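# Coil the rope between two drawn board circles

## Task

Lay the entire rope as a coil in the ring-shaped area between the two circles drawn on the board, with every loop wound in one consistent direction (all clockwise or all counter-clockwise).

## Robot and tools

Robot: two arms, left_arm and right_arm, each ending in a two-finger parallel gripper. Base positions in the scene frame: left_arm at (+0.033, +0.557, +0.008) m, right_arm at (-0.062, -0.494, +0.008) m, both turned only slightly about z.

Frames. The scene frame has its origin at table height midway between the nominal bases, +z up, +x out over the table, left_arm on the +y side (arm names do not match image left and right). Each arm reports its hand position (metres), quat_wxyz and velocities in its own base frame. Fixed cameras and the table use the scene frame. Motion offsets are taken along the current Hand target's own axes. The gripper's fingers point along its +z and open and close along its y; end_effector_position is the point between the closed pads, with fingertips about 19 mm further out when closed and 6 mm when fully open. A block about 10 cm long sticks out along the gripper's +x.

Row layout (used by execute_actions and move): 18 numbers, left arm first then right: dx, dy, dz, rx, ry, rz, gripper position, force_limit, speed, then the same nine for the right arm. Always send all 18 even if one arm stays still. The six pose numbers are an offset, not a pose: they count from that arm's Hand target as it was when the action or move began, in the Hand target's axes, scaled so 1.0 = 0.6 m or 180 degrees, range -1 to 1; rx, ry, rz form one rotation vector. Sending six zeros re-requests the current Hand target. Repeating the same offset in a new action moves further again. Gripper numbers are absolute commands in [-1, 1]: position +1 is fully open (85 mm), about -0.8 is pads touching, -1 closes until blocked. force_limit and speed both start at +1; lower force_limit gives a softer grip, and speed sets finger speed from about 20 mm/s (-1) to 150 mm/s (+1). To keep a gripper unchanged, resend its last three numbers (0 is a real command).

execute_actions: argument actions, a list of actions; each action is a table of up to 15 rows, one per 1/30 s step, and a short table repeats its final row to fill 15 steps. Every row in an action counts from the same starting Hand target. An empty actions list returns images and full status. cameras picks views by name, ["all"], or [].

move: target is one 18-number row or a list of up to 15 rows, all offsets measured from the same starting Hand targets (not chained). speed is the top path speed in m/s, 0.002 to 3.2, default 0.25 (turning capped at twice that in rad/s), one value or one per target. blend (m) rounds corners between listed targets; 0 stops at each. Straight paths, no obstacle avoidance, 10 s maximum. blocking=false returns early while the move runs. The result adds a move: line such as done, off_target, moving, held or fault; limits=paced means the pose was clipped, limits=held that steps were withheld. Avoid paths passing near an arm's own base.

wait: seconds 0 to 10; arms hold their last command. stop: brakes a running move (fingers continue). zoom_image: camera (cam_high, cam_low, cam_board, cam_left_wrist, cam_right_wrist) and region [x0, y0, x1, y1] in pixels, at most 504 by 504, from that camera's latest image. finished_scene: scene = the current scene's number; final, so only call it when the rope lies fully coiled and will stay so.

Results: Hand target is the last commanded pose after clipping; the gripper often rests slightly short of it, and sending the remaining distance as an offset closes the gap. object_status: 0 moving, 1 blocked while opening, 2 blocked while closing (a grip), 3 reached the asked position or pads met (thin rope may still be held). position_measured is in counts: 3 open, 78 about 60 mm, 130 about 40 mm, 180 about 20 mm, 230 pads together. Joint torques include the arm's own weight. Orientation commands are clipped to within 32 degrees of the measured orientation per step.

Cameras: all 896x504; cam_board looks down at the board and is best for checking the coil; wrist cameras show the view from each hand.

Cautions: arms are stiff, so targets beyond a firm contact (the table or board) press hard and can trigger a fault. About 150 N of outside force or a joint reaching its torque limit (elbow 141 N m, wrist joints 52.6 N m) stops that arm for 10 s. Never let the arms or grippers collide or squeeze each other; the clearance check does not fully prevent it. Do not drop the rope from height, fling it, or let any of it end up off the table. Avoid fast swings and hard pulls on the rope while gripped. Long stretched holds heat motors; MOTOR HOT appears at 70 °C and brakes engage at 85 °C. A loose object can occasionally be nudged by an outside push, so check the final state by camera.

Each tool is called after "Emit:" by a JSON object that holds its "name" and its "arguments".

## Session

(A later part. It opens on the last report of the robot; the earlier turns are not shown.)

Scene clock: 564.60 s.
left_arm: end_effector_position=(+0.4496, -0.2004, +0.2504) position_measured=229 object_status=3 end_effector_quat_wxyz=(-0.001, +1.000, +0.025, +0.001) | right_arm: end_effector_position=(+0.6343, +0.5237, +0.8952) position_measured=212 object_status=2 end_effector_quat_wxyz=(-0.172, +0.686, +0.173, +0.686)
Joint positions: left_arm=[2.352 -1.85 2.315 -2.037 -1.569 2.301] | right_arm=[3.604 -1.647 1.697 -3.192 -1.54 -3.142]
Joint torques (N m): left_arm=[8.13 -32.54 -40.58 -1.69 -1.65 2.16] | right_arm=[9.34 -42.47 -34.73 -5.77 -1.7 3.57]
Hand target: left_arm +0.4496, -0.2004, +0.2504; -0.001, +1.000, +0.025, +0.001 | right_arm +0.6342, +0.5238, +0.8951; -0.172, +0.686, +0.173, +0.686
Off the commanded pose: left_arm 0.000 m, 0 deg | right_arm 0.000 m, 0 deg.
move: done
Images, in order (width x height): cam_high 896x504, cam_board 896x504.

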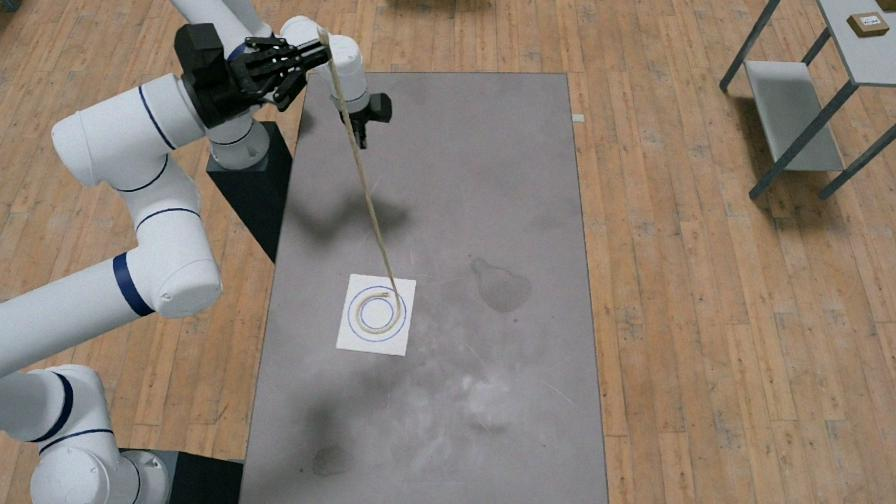

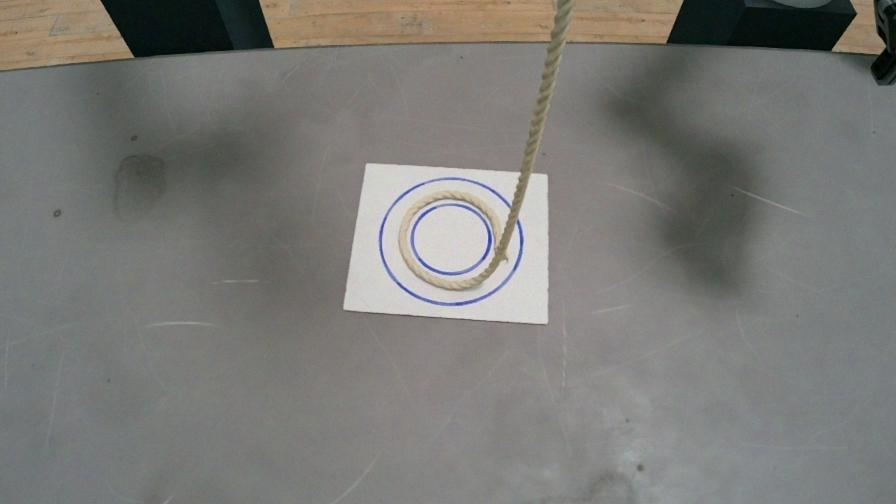

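Emit:
{"name": "move", "arguments": {"target": [[0,0,0,0,0,0,-0.8,-1,-1,-0.0278,-0.0305,-0.0137,0,0,0,-1,-1,-1],[0,0,0,0,0,0,-0.8,-1,-1,-0.0567,-0.0574,-0.035,0,0,0,-1,-1,-1]], "speed": 0.045, "blend": 0.006, "cameras": ["cam_high","cam_board"]}}

Emit:
{"name": "zoom_image", "arguments": {"camera": "cam_board", "region": [320, 150, 570, 330]}}

Emit:
{"name": "zoom_image", "arguments": {"camera": "cam_high", "region": [310, 240, 430, 360]}}

Scene clock: 582.83 s.
left_arm: end_effector_position=(+0.4496, -0.2004, +0.2504) position_measured=229 object_status=3 end_effector_quat_wxyz=(-0.001, +1.000, +0.025, +0.001) | right_arm: end_effector_position=(+0.5995, +0.5441, +0.8611) position_measured=212 object_status=2 end_effector_quat_wxyz=(-0.172, +0.686, +0.173, +0.686)
Joint positions: left_arm=[2.352 -1.85 2.315 -2.037 -1.569 2.301] | right_arm=[3.67 -1.657 1.767 -3.251 -1.607 -3.142]
Joint torques (N m): left_arm=[6.44 -32.42 -42.67 -1.79 -1.62 2.11] | right_arm=[9.15 -94.69 -33.64 -4.96 -2.1 3.98]
Hand target: left_arm +0.4496, -0.2004, +0.2504; -0.001, +1.000, +0.025, +0.001 | right_arm +0.5994, +0.5441, +0.8610; -0.172, +0.686, +0.173, +0.686
Off the commanded pose: left_arm 0.000 m, 0 deg | right_arm 0.000 m, 0 deg.
move: done
Images, in order (width x height): cam_high 896x504, cam_board 896x504.

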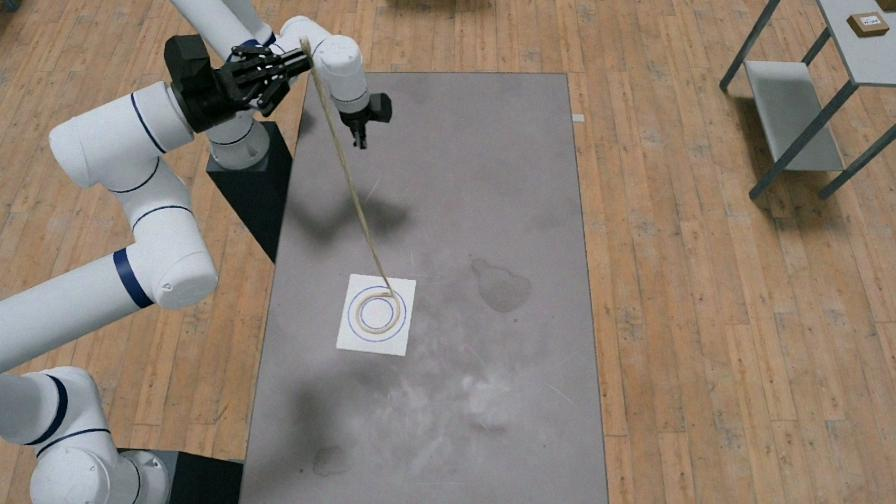

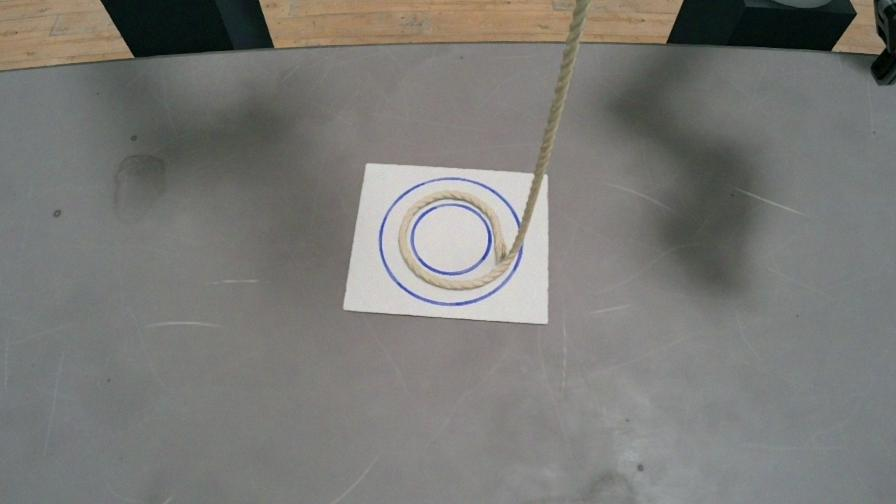

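Scaled by 2.016.

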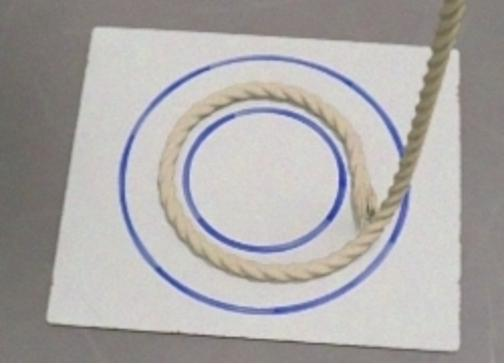

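Scaled by 4.200.

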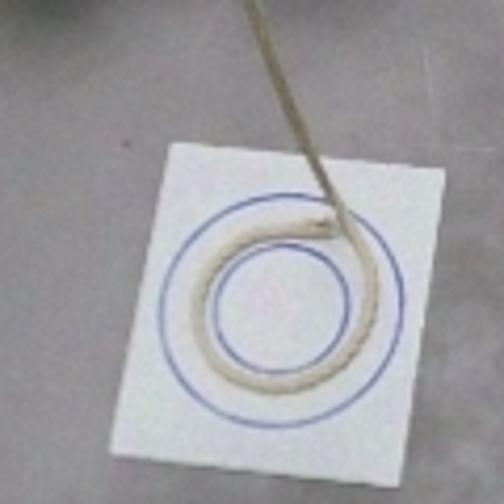

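Emit:
{"name": "move", "arguments": {"target": [[0,0,0,0,0,0,-0.8,-1,-1,-0.0298,-0.019,-0.0322,0,0,0,-1,-1,-1],[0,0,0,0,0,0,-0.8,-1,-1,-0.0597,-0.0243,-0.0711,0,0,0,-1,-1,-1],[0,0,0,0,0,0,-0.8,-1,-1,-0.0892,-0.0229,-0.1064,0,0,0,-1,-1,-1]], "speed": 0.045, "blend": 0.006, "cameras": ["cam_high","cam_board"]}}

Emit:
{"name": "zoom_image", "arguments": {"camera": "cam_board", "region": [320, 150, 570, 330]}}

Emit:
{"name": "zoom_image", "arguments": {"camera": "cam_high", "region": [310, 240, 430, 360]}}

Scene clock: 613.93 s.
left_arm: end_effector_position=(+0.4496, -0.2004, +0.2504) position_measured=229 object_status=3 end_effector_quat_wxyz=(-0.001, +1.000, +0.025, +0.001) | right_arm: end_effector_position=(+0.5367, +0.5260, +0.8076) position_measured=212 object_status=2 end_effector_quat_wxyz=(-0.172, +0.686, +0.173, +0.686)
Joint positions: left_arm=[2.352 -1.85 2.315 -2.037 -1.569 2.301] | right_arm=[3.706 -1.738 1.932 -3.334 -1.642 -3.142]
Joint torques (N m): left_arm=[7.29 -31.9 -43.64 -1.84 -1.54 2.22] | right_arm=[9.92 -79.28 -34.43 -5.16 -1.98 4.36]
Hand target: left_arm +0.4496, -0.2004, +0.2504; -0.001, +1.000, +0.025, +0.001 | right_arm +0.5367, +0.5260, +0.8076; -0.172, +0.686, +0.173, +0.686
Off the commanded pose: left_arm 0.000 m, 0 deg | right_arm 0.000 m, 0 deg.
move: done
Images, in order (width x height): cam_high 896x504, cam_board 896x504.

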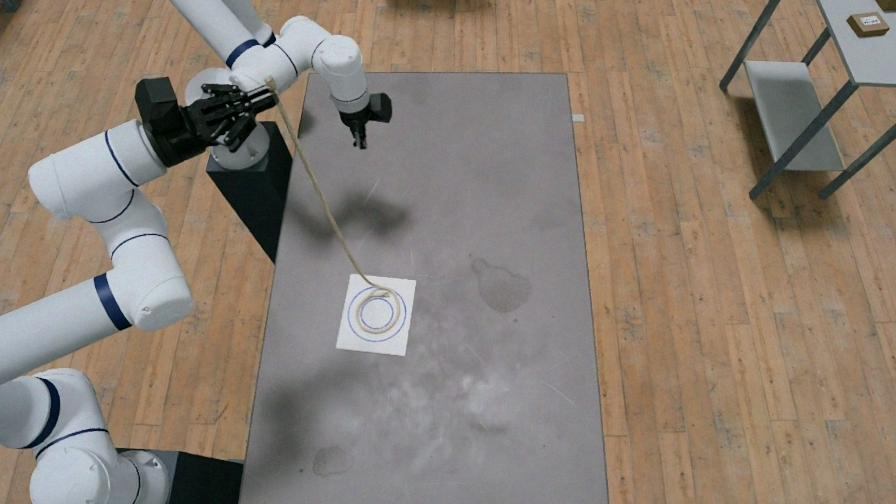

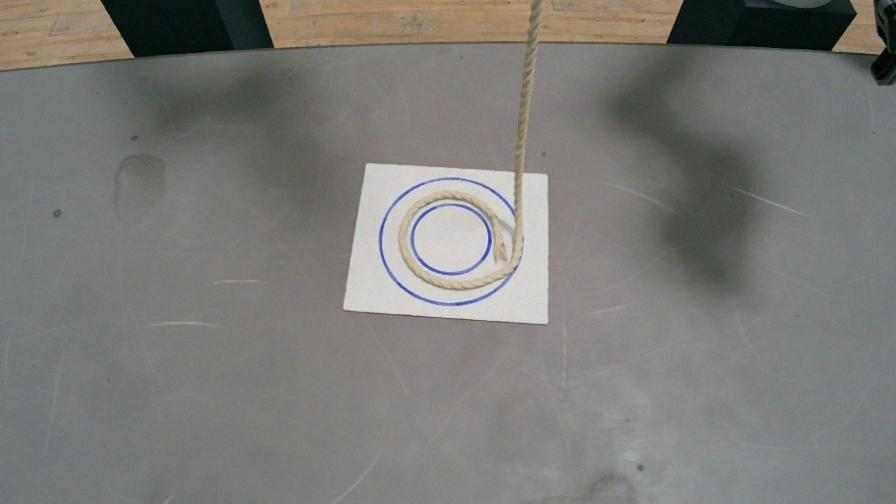

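Scaled by 2.016.

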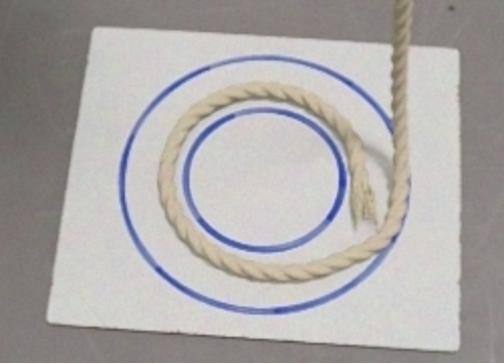

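Scaled by 4.200.

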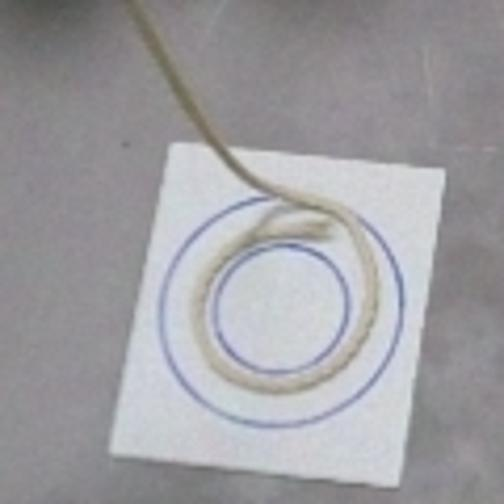

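Emit:
{"name": "move", "arguments": {"target": [[0,0,0,0,0,0,-0.8,-1,-1,0.0707,0.0069,0.0726,0,0,0,-1,-1,-1],[0,0,0,0,0,0,-0.8,-1,-1,0.119,0.0415,0.1111,0,0,0,-1,-1,-1],[0,0,0,0,0,0,-0.8,-1,-1,0.1085,0.0415,0.1111,0,0,0,-1,-1,-1],[0,0,0,0,0,0,-0.8,-1,-1,0.0795,0.0203,0.0851,0,0,0,-1,-1,-1],[0,0,0,0,0,0,-0.8,-1,-1,0.05,0.007,0.0538,0,0,0,-1,-1,-1]], "speed": [0.07,0.07,0.04,0.045,0.045], "blend": [0.006,0,0.003,0.006,0], "cameras": ["cam_high","cam_board"]}}

Emit:
{"name": "zoom_image", "arguments": {"camera": "cam_board", "region": [320, 150, 570, 330]}}

Emit:
{"name": "zoom_image", "arguments": {"camera": "cam_high", "region": [310, 240, 430, 360]}}

Scene clock: 653.60 s.
left_arm: end_effector_position=(+0.4496, -0.2004, +0.2504) position_measured=229 object_status=3 end_effector_quat_wxyz=(-0.001, +1.000, +0.025, +0.001) | right_arm: end_effector_position=(+0.5672, +0.5376, +0.8376) position_measured=212 object_status=2 end_effector_quat_wxyz=(-0.172, +0.686, +0.173, +0.686)
Joint positions: left_arm=[2.352 -1.85 2.315 -2.037 -1.569 2.301] | right_arm=[3.692 -1.697 1.844 -3.287 -1.629 -3.142]
Joint torques (N m): left_arm=[6.05 -31.74 -45.45 -1.71 -1.72 2.09] | right_arm=[9.94 -83.62 -34.76 -4.91 -2.33 3.78]
Hand target: left_arm +0.4496, -0.2004, +0.2504; -0.001, +1.000, +0.025, +0.001 | right_arm +0.5671, +0.5376, +0.8375; -0.172, +0.686, +0.173, +0.686
Off the commanded pose: left_arm 0.000 m, 0 deg | right_arm 0.000 m, 0 deg.
move: done
Images, in order (width x height): cam_high 896x504, cam_board 896x504.

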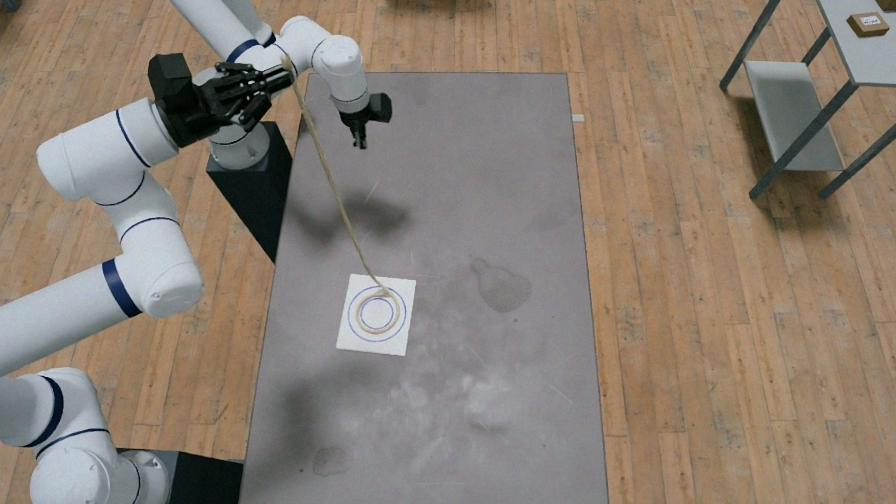

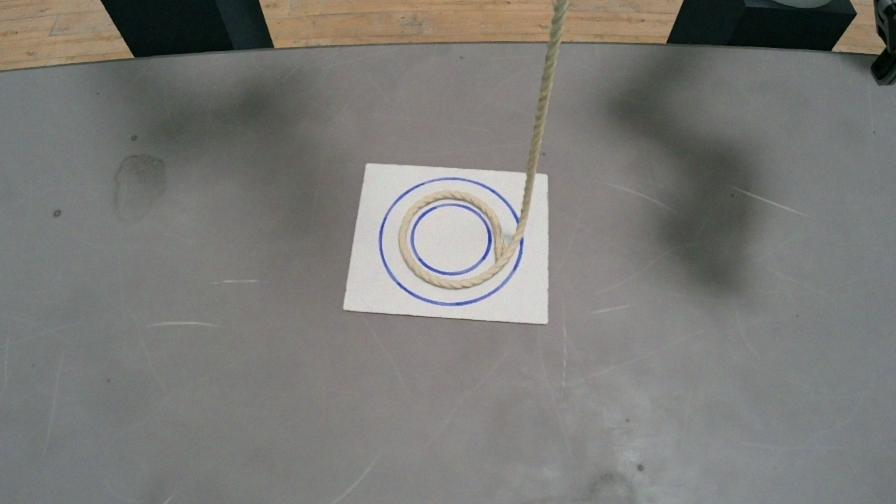

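Scaled by 2.016.

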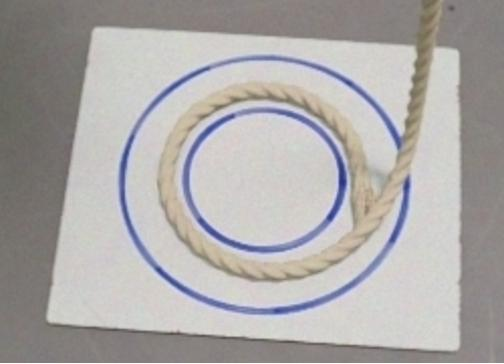

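Scaled by 4.200.

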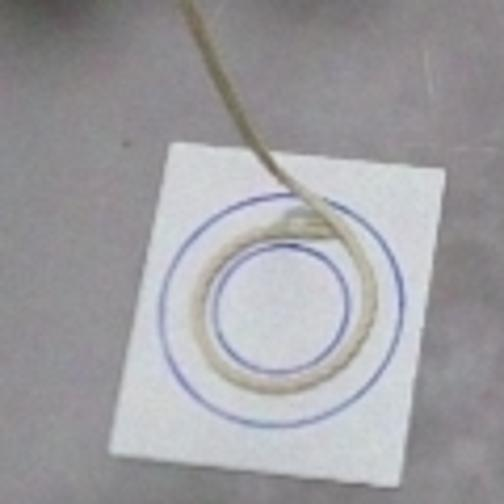

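Emit:
{"name": "move", "arguments": {"target": [[0,0,0,0,0,0,-0.8,-1,-1,-0.029,-0.0042,-0.0335,0,0,0,-1,-1,-1],[0,0,0,0,0,0,-0.8,-1,-1,-0.0578,-0.0008,-0.0668,0,0,0,-1,-1,-1]], "speed": 0.045, "blend": 0.006, "cameras": ["cam_high","cam_board"]}}

Emit:
{"name": "zoom_image", "arguments": {"camera": "cam_board", "region": [320, 150, 570, 330]}}

Emit:
{"name": "zoom_image", "arguments": {"camera": "cam_high", "region": [310, 240, 430, 360]}}

Scene clock: 672.90 s.
left_arm: end_effector_position=(+0.4496, -0.2004, +0.2504) position_measured=229 object_status=3 end_effector_quat_wxyz=(-0.001, +1.000, +0.025, +0.001) | right_arm: end_effector_position=(+0.5316, +0.5191, +0.8029) position_measured=212 object_status=2 end_effector_quat_wxyz=(-0.172, +0.686, +0.173, +0.686)
Joint positions: left_arm=[2.352 -1.85 2.315 -2.037 -1.569 2.301] | right_arm=[3.699 -1.753 1.951 -3.34 -1.635 -3.142]
Joint torques (N m): left_arm=[6.9 -32.01 -46.14 -1.79 -1.55 1.99] | right_arm=[-7.43 -76.83 -35.06 -5.61 3.83 3.63]
Hand target: left_arm +0.4496, -0.2004, +0.2504; -0.001, +1.000, +0.025, +0.001 | right_arm +0.5315, +0.5190, +0.8029; -0.172, +0.686, +0.173, +0.686
Off the commanded pose: left_arm 0.000 m, 0 deg | right_arm 0.000 m, 0 deg.
move: done
Images, in order (width x height): cam_high 896x504, cam_board 896x504.

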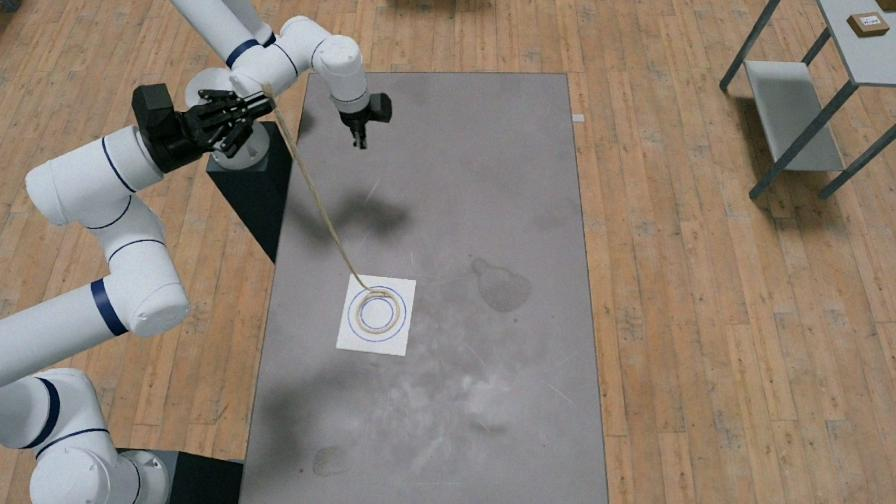

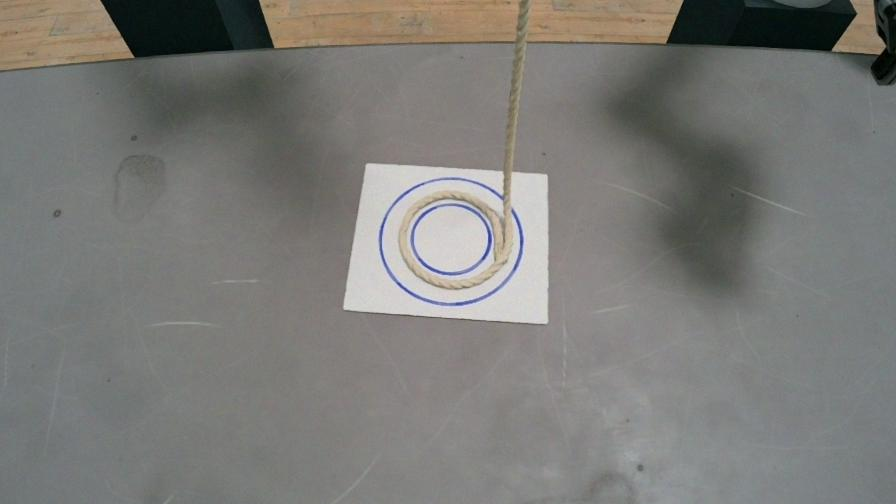

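Scaled by 2.016.

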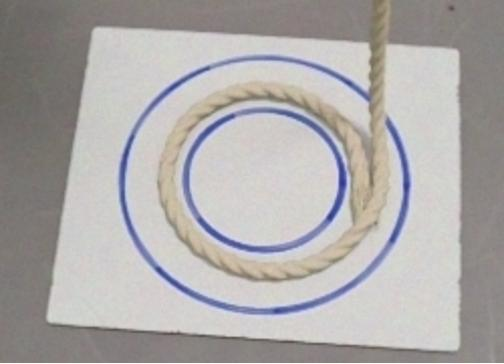

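Scaled by 4.200.

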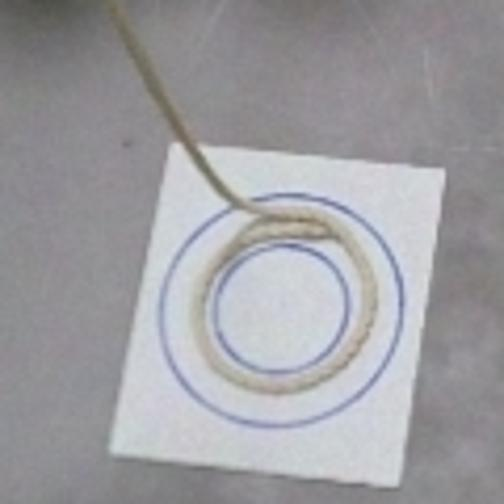

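Emit:
{"name": "move", "arguments": {"target": [[0,0,0,0,0,0,-0.8,-1,-1,-0.029,0.0123,-0.0309,0,0,0,-1,-1,-1],[0,0,0,0,0,0,-0.8,-1,-1,-0.0578,0.0311,-0.0578,0,0,0,-1,-1,-1],[0,0,0,0,0,0,-0.8,-1,-1,-0.0865,0.057,-0.0788,0,0,0,-1,-1,-1]], "speed": 0.045, "blend": 0.006, "cameras": ["cam_high","cam_board"]}}

Emit:
{"name": "zoom_image", "arguments": {"camera": "cam_board", "region": [320, 150, 570, 330]}}

Emit:
{"name": "zoom_image", "arguments": {"camera": "cam_high", "region": [310, 240, 430, 360]}}

Scene clock: 693.37 s.
left_arm: end_effector_position=(+0.4496, -0.2004, +0.2504) position_measured=229 object_status=3 end_effector_quat_wxyz=(-0.001, +1.000, +0.025, +0.001) | right_arm: end_effector_position=(+0.5061, +0.4666, +0.7511) position_measured=212 object_status=2 end_effector_quat_wxyz=(-0.172, +0.686, +0.173, +0.686)
Joint positions: left_arm=[2.352 -1.85 2.315 -2.037 -1.569 2.301] | right_arm=[3.62 -1.841 2.111 -3.411 -1.556 -3.142]
Joint torques (N m): left_arm=[6.14 -30.43 -46.13 -1.77 -1.63 1.98] | right_arm=[-6.22 -62.71 -33.09 -5.6 4 0.2]
Hand target: left_arm +0.4496, -0.2004, +0.2504; -0.001, +1.000, +0.025, +0.001 | right_arm +0.5060, +0.4665, +0.7510; -0.172, +0.686, +0.173, +0.686
Off the commanded pose: left_arm 0.000 m, 0 deg | right_arm 0.000 m, 0 deg.
move: done
Images, in order (width x height): cam_high 896x504, cam_board 896x504.

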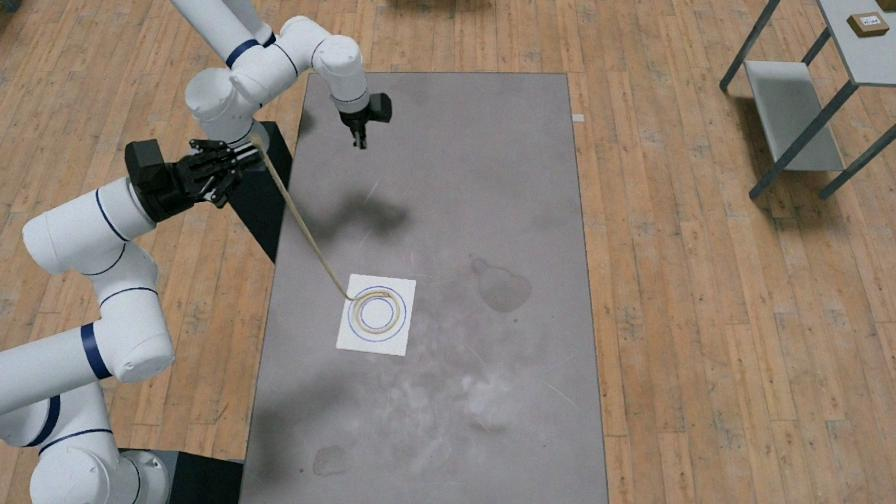

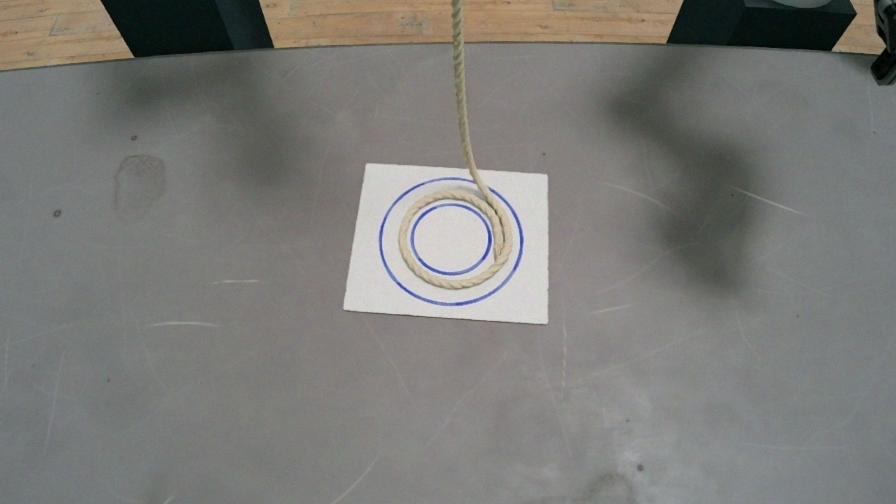

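Scaled by 2.016.

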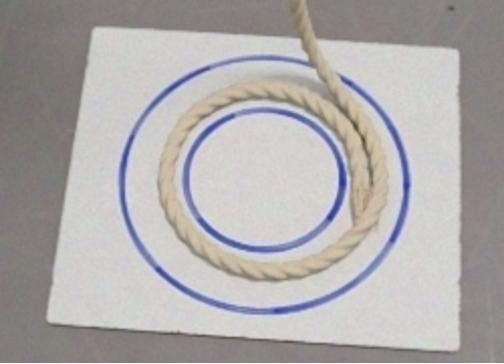

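Scaled by 4.200.

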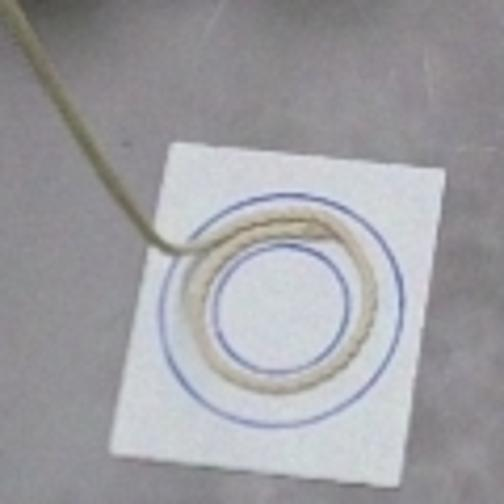

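Emit:
{"name": "move", "arguments": {"target": [[0,0,0,0,0,0,-0.8,-1,-1,-0.022,0.0305,-0.0138,0,0,0,-1,-1,-1],[0,0,0,0,0,0,-0.8,-1,-1,-0.0507,0.0633,-0.0192,0,0,0,-1,-1,-1],[0,0,0,0,0,0,-0.8,-1,-1,-0.0793,0.0963,-0.0159,0,0,0,-1,-1,-1]], "speed": 0.045, "blend": 0.006, "cameras": ["cam_high","cam_board"]}}

Emit:
{"name": "zoom_image", "arguments": {"camera": "cam_board", "region": [320, 150, 570, 330]}}

Emit:
{"name": "zoom_image", "arguments": {"camera": "cam_high", "region": [310, 240, 430, 360]}}

Scene clock: 711.73 s.
left_arm: end_effector_position=(+0.4496, -0.2004, +0.2504) position_measured=229 object_status=3 end_effector_quat_wxyz=(-0.001, +1.000, +0.025, +0.001) | right_arm: end_effector_position=(+0.5249, +0.4111, +0.7036) position_measured=212 object_status=2 end_effector_quat_wxyz=(-0.172, +0.686, +0.173, +0.686)
Joint positions: left_arm=[2.352 -1.85 2.315 -2.037 -1.569 2.301] | right_arm=[3.461 -1.873 2.22 -3.488 -1.398 -3.143]
Joint torques (N m): left_arm=[6.98 -31.8 -46.31 -1.73 -1.56 1.89] | right_arm=[-8.21 -5.5 -32.37 -5.39 3.39 -0.51]
Hand target: left_arm +0.4496, -0.2004, +0.2504; -0.001, +1.000, +0.025, +0.001 | right_arm +0.5249, +0.4110, +0.7035; -0.172, +0.686, +0.173, +0.686
Off the commanded pose: left_arm 0.000 m, 0 deg | right_arm 0.000 m, 0 deg.
move: done
Images, in order (width x height): cam_high 896x504, cam_board 896x504.

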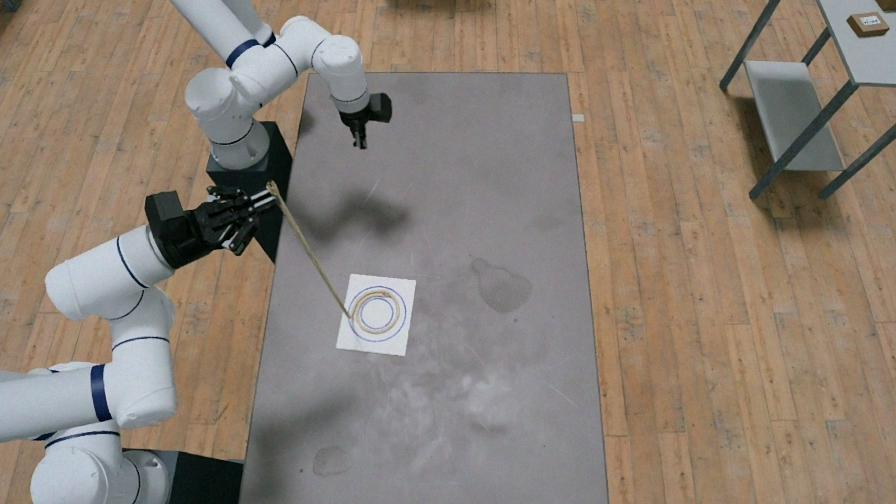

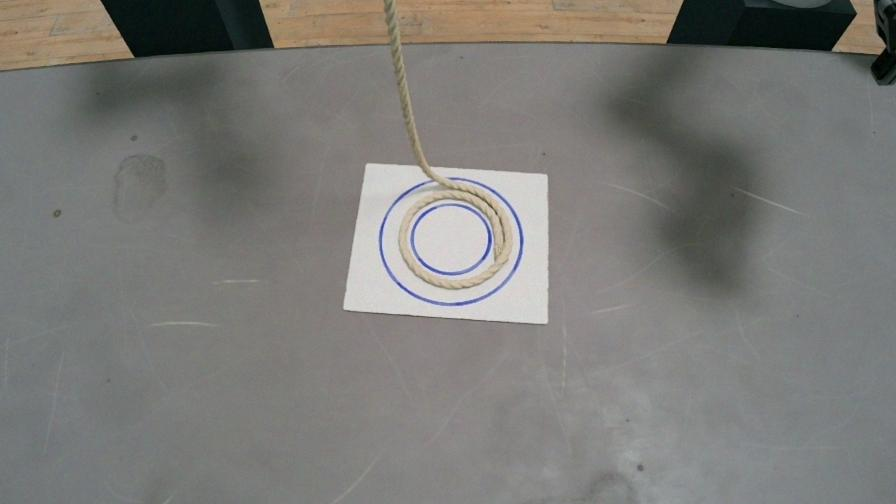

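Scaled by 2.016.

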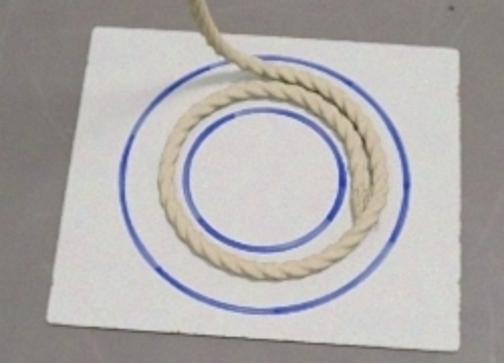

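Scaled by 4.200.

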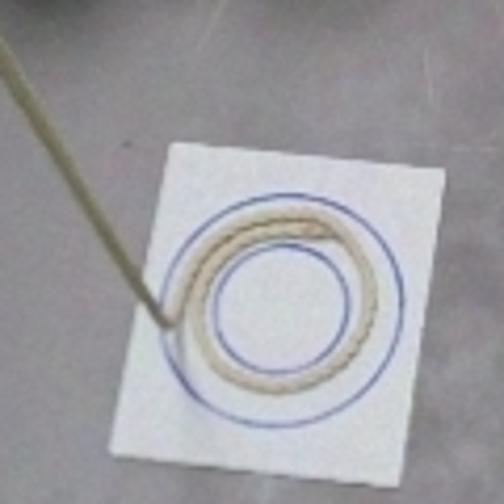

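Emit:
{"name": "move", "arguments": {"target": [[0,0,0,0,0,0,-0.8,-1,-1,-0.0285,0.0312,0.014,0,0,0,-1,-1,-1],[0,0,0,0,0,0,-0.8,-1,-1,-0.0568,0.0578,0.0331,0,0,0,-1,-1,-1],[0,0,0,0,0,0,-0.8,-1,-1,-0.0852,0.0782,0.0584,0,0,0,-1,-1,-1]], "speed": 0.045, "blend": 0.006, "cameras": ["cam_high","cam_board"]}}

Emit:
{"name": "zoom_image", "arguments": {"camera": "cam_board", "region": [320, 150, 570, 330]}}

Emit:
{"name": "zoom_image", "arguments": {"camera": "cam_high", "region": [310, 240, 430, 360]}}

Scene clock: 737.87 s.
left_arm: end_effector_position=(+0.4496, -0.2004, +0.2504) position_measured=229 object_status=3 end_effector_quat_wxyz=(-0.001, +1.000, +0.025, +0.001) | right_arm: end_effector_position=(+0.5779, +0.3862, +0.6525) position_measured=212 object_status=2 end_effector_quat_wxyz=(-0.172, +0.686, +0.173, +0.686)
Joint positions: left_arm=[2.352 -1.85 2.315 -2.037 -1.569 2.301] | right_arm=[3.358 -1.781 2.253 -3.613 -1.295 -3.143]
Joint torques (N m): left_arm=[5.33 -32.71 -46.46 -1.84 -1.36 1.9] | right_arm=[-4.79 -18.47 -28.93 -5.68 3.69 0.29]
Hand target: left_arm +0.4496, -0.2004, +0.2504; -0.001, +1.000, +0.025, +0.001 | right_arm +0.5780, +0.3862, +0.6524; -0.172, +0.686, +0.173, +0.686
Off the commanded pose: left_arm 0.000 m, 0 deg | right_arm 0.000 m, 0 deg.
move: done
Images, in order (width x height): cam_high 896x504, cam_board 896x504.

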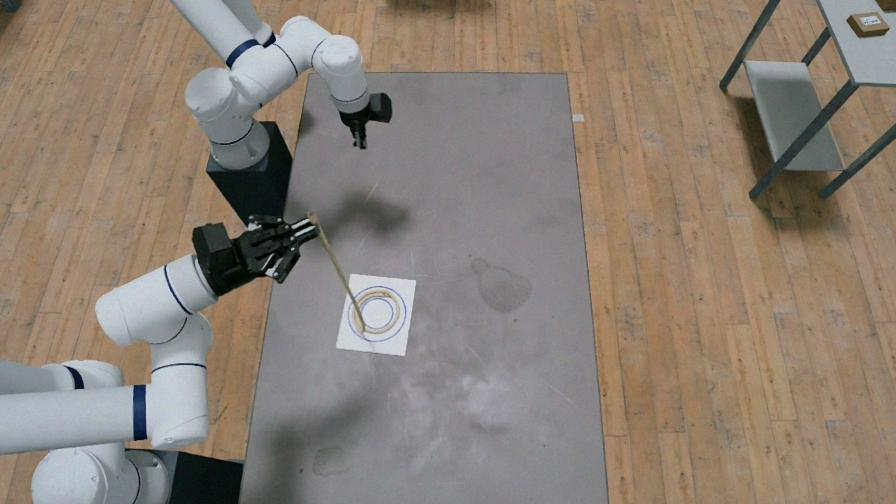

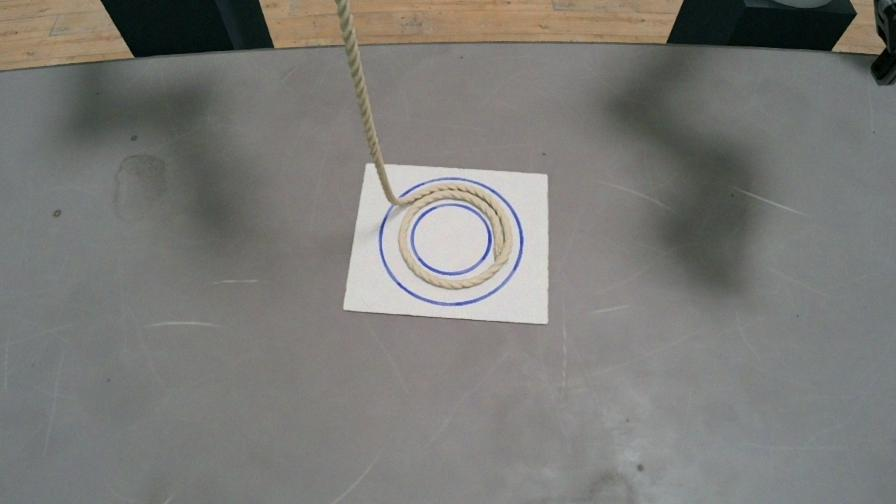

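Scaled by 2.016.

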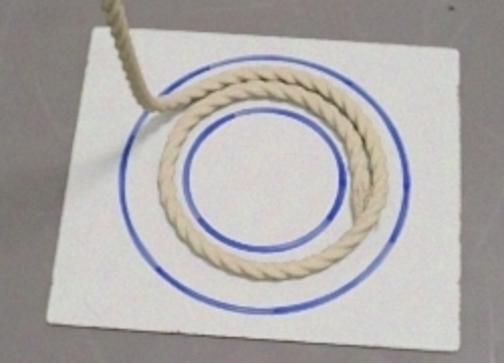

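Scaled by 4.200.

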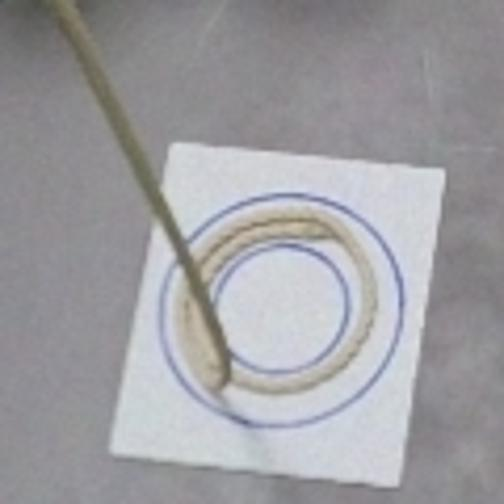

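Emit:
{"name": "move", "arguments": {"target": [[0,0,0,0,0,0,-0.8,-1,-1,-0.0283,0.0134,0.0295,0,0,0,-1,-1,-1],[0,0,0,0,0,0,-0.8,-1,-1,-0.0567,0.0187,0.0615,0,0,0,-1,-1,-1],[0,0,0,0,0,0,-0.8,-1,-1,-0.085,0.0156,0.0936,0,0,0,-1,-1,-1],[0,0,0,0,0,0,-0.8,-1,-1,-0.1133,0.0046,0.1242,0,0,0,-1,-1,-1]], "speed": 0.045, "blend": 0.006, "cameras": ["cam_high","cam_board"]}}

Emit:
{"name": "zoom_image", "arguments": {"camera": "cam_board", "region": [320, 150, 570, 330]}}

Emit:
{"name": "zoom_image", "arguments": {"camera": "cam_high", "region": [310, 240, 430, 360]}}

Scene clock: 761.57 s.
left_arm: end_effector_position=(+0.4496, -0.2004, +0.2504) position_measured=229 object_status=3 end_effector_quat_wxyz=(-0.001, +1.000, +0.025, +0.001) | right_arm: end_effector_position=(+0.6449, +0.4189, +0.5845) position_measured=212 object_status=2 end_effector_quat_wxyz=(-0.172, +0.686, +0.173, +0.686)
Joint positions: left_arm=[2.352 -1.85 2.315 -2.037 -1.569 2.301] | right_arm=[3.396 -1.568 2.208 -3.782 -1.333 -3.143]
Joint torques (N m): left_arm=[3.56 -31.63 -46.32 -1.72 -1.23 1.61] | right_arm=[8.52 -38.72 -44.78 -5.63 -2.31 1.99]
Hand target: left_arm +0.4496, -0.2004, +0.2504; -0.001, +1.000, +0.025, +0.001 | right_arm +0.6450, +0.4189, +0.5844; -0.172, +0.686, +0.173, +0.686
Off the commanded pose: left_arm 0.000 m, 0 deg | right_arm 0.000 m, 0 deg.
move: done
Images, in order (width x height): cam_high 896x504, cam_board 896x504.

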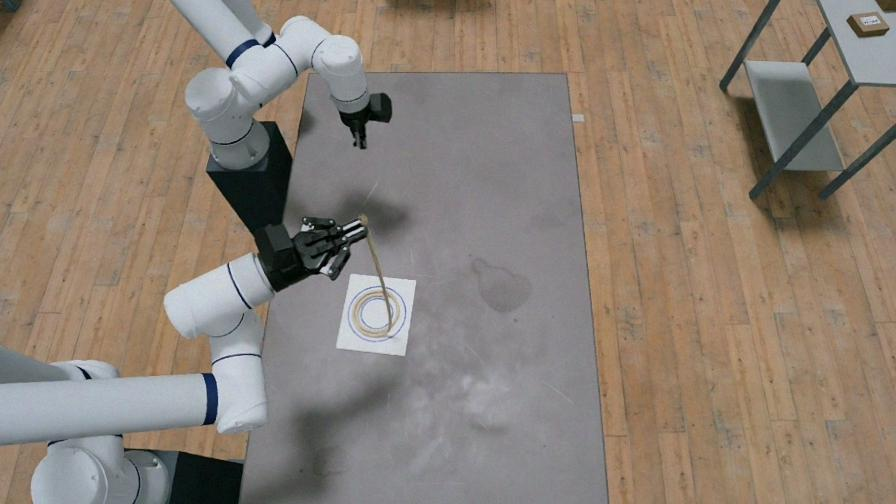

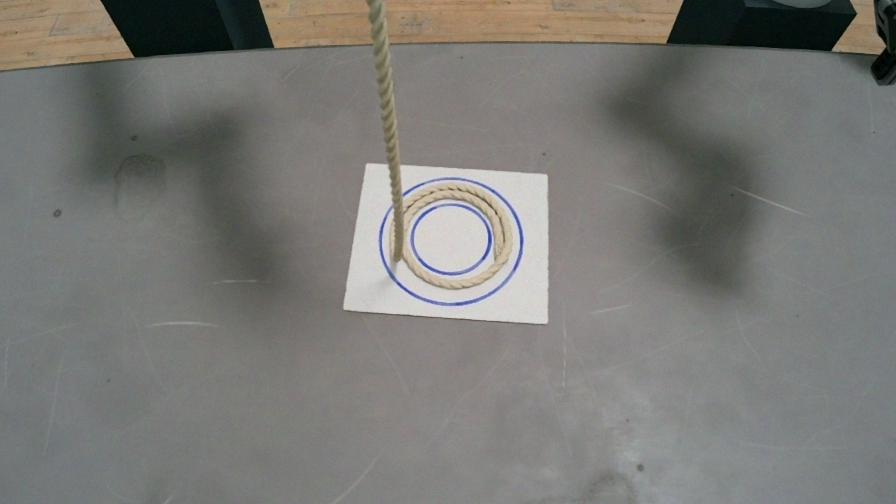

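Scaled by 2.016.

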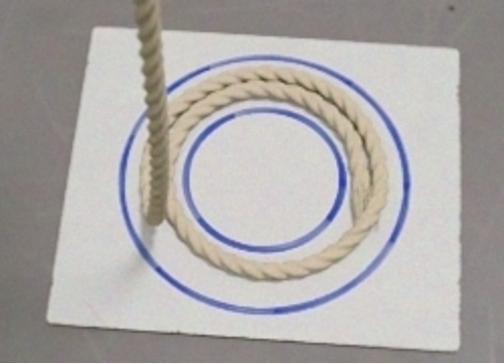

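Scaled by 4.200.

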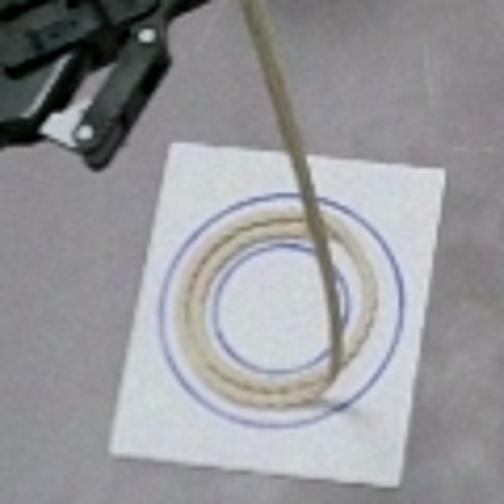

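Emit:
{"name": "move", "arguments": {"target": [[0,0,0,0,0,0,-0.8,-1,-1,-0.0283,-0.019,0.0263,0,0,0,-1,-1,-1],[0,0,0,0,0,0,-0.8,-1,-1,-0.0567,-0.0436,0.047,0,0,0,-1,-1,-1],[0,0,0,0,0,0,-0.8,-1,-1,-0.085,-0.0707,0.0621,0,0,0,-1,-1,-1],[0,0,0,0,0,0,-0.8,-1,-1,-0.1137,-0.1031,0.0676,0,0,0,-1,-1,-1]], "speed": 0.045, "blend": 0.006, "cameras": ["cam_high","cam_board"]}}

Emit:
{"name": "zoom_image", "arguments": {"camera": "cam_board", "region": [320, 150, 570, 330]}}

Emit:
{"name": "zoom_image", "arguments": {"camera": "cam_high", "region": [310, 240, 430, 360]}}

Scene clock: 791.13 s.
left_arm: end_effector_position=(+0.4496, -0.2004, +0.2504) position_measured=229 object_status=3 end_effector_quat_wxyz=(-0.001, +1.000, +0.025, +0.001) | right_arm: end_effector_position=(+0.6515, +0.4925, +0.5162) position_measured=212 object_status=2 end_effector_quat_wxyz=(-0.172, +0.686, +0.173, +0.686)
Joint positions: left_arm=[2.352 -1.85 2.315 -2.037 -1.569 2.301] | right_arm=[3.535 -1.396 2.173 -3.918 -1.472 -3.142]
Joint torques (N m): left_arm=[3.77 -32.55 -46.67 -1.57 -1.47 1.8] | right_arm=[12.89 -56.74 -42.21 -5.57 -2.37 2.8]
Hand target: left_arm +0.4496, -0.2004, +0.2504; -0.001, +1.000, +0.025, +0.001 | right_arm +0.6514, +0.4926, +0.5161; -0.172, +0.686, +0.173, +0.686
Off the commanded pose: left_arm 0.000 m, 0 deg | right_arm 0.000 m, 0 deg.
move: done
Images, in order (width x height): cam_high 896x504, cam_board 896x504.

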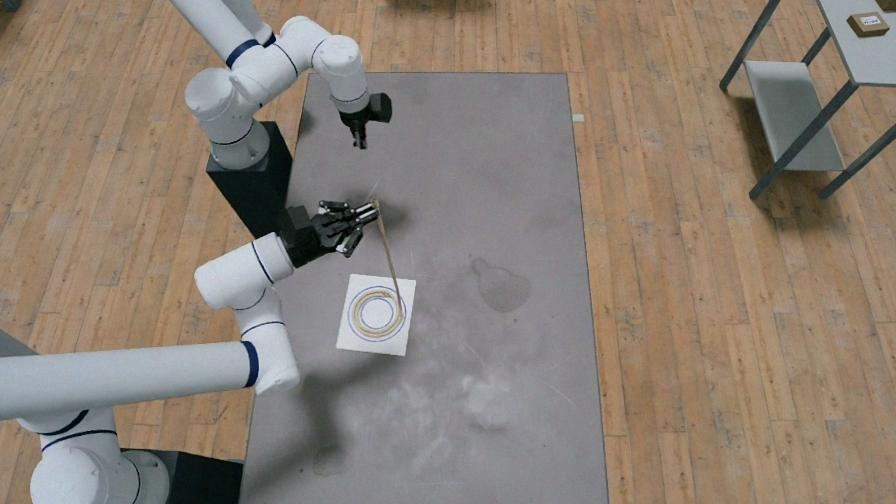

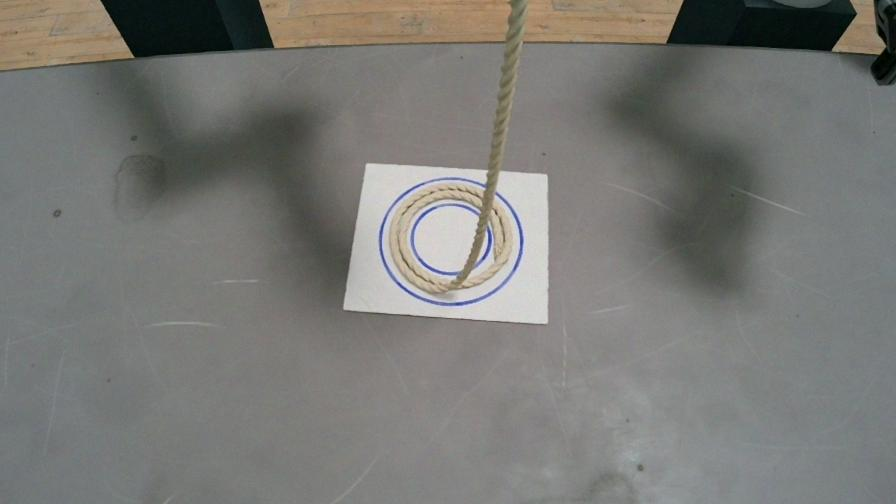

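Scaled by 2.016.

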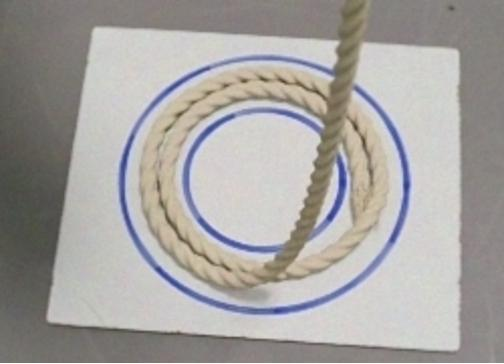

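Scaled by 4.200.

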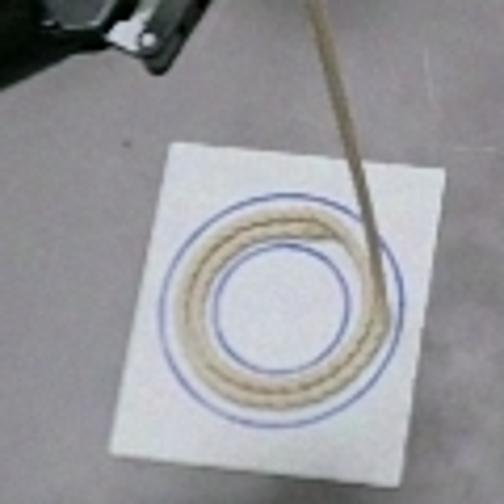

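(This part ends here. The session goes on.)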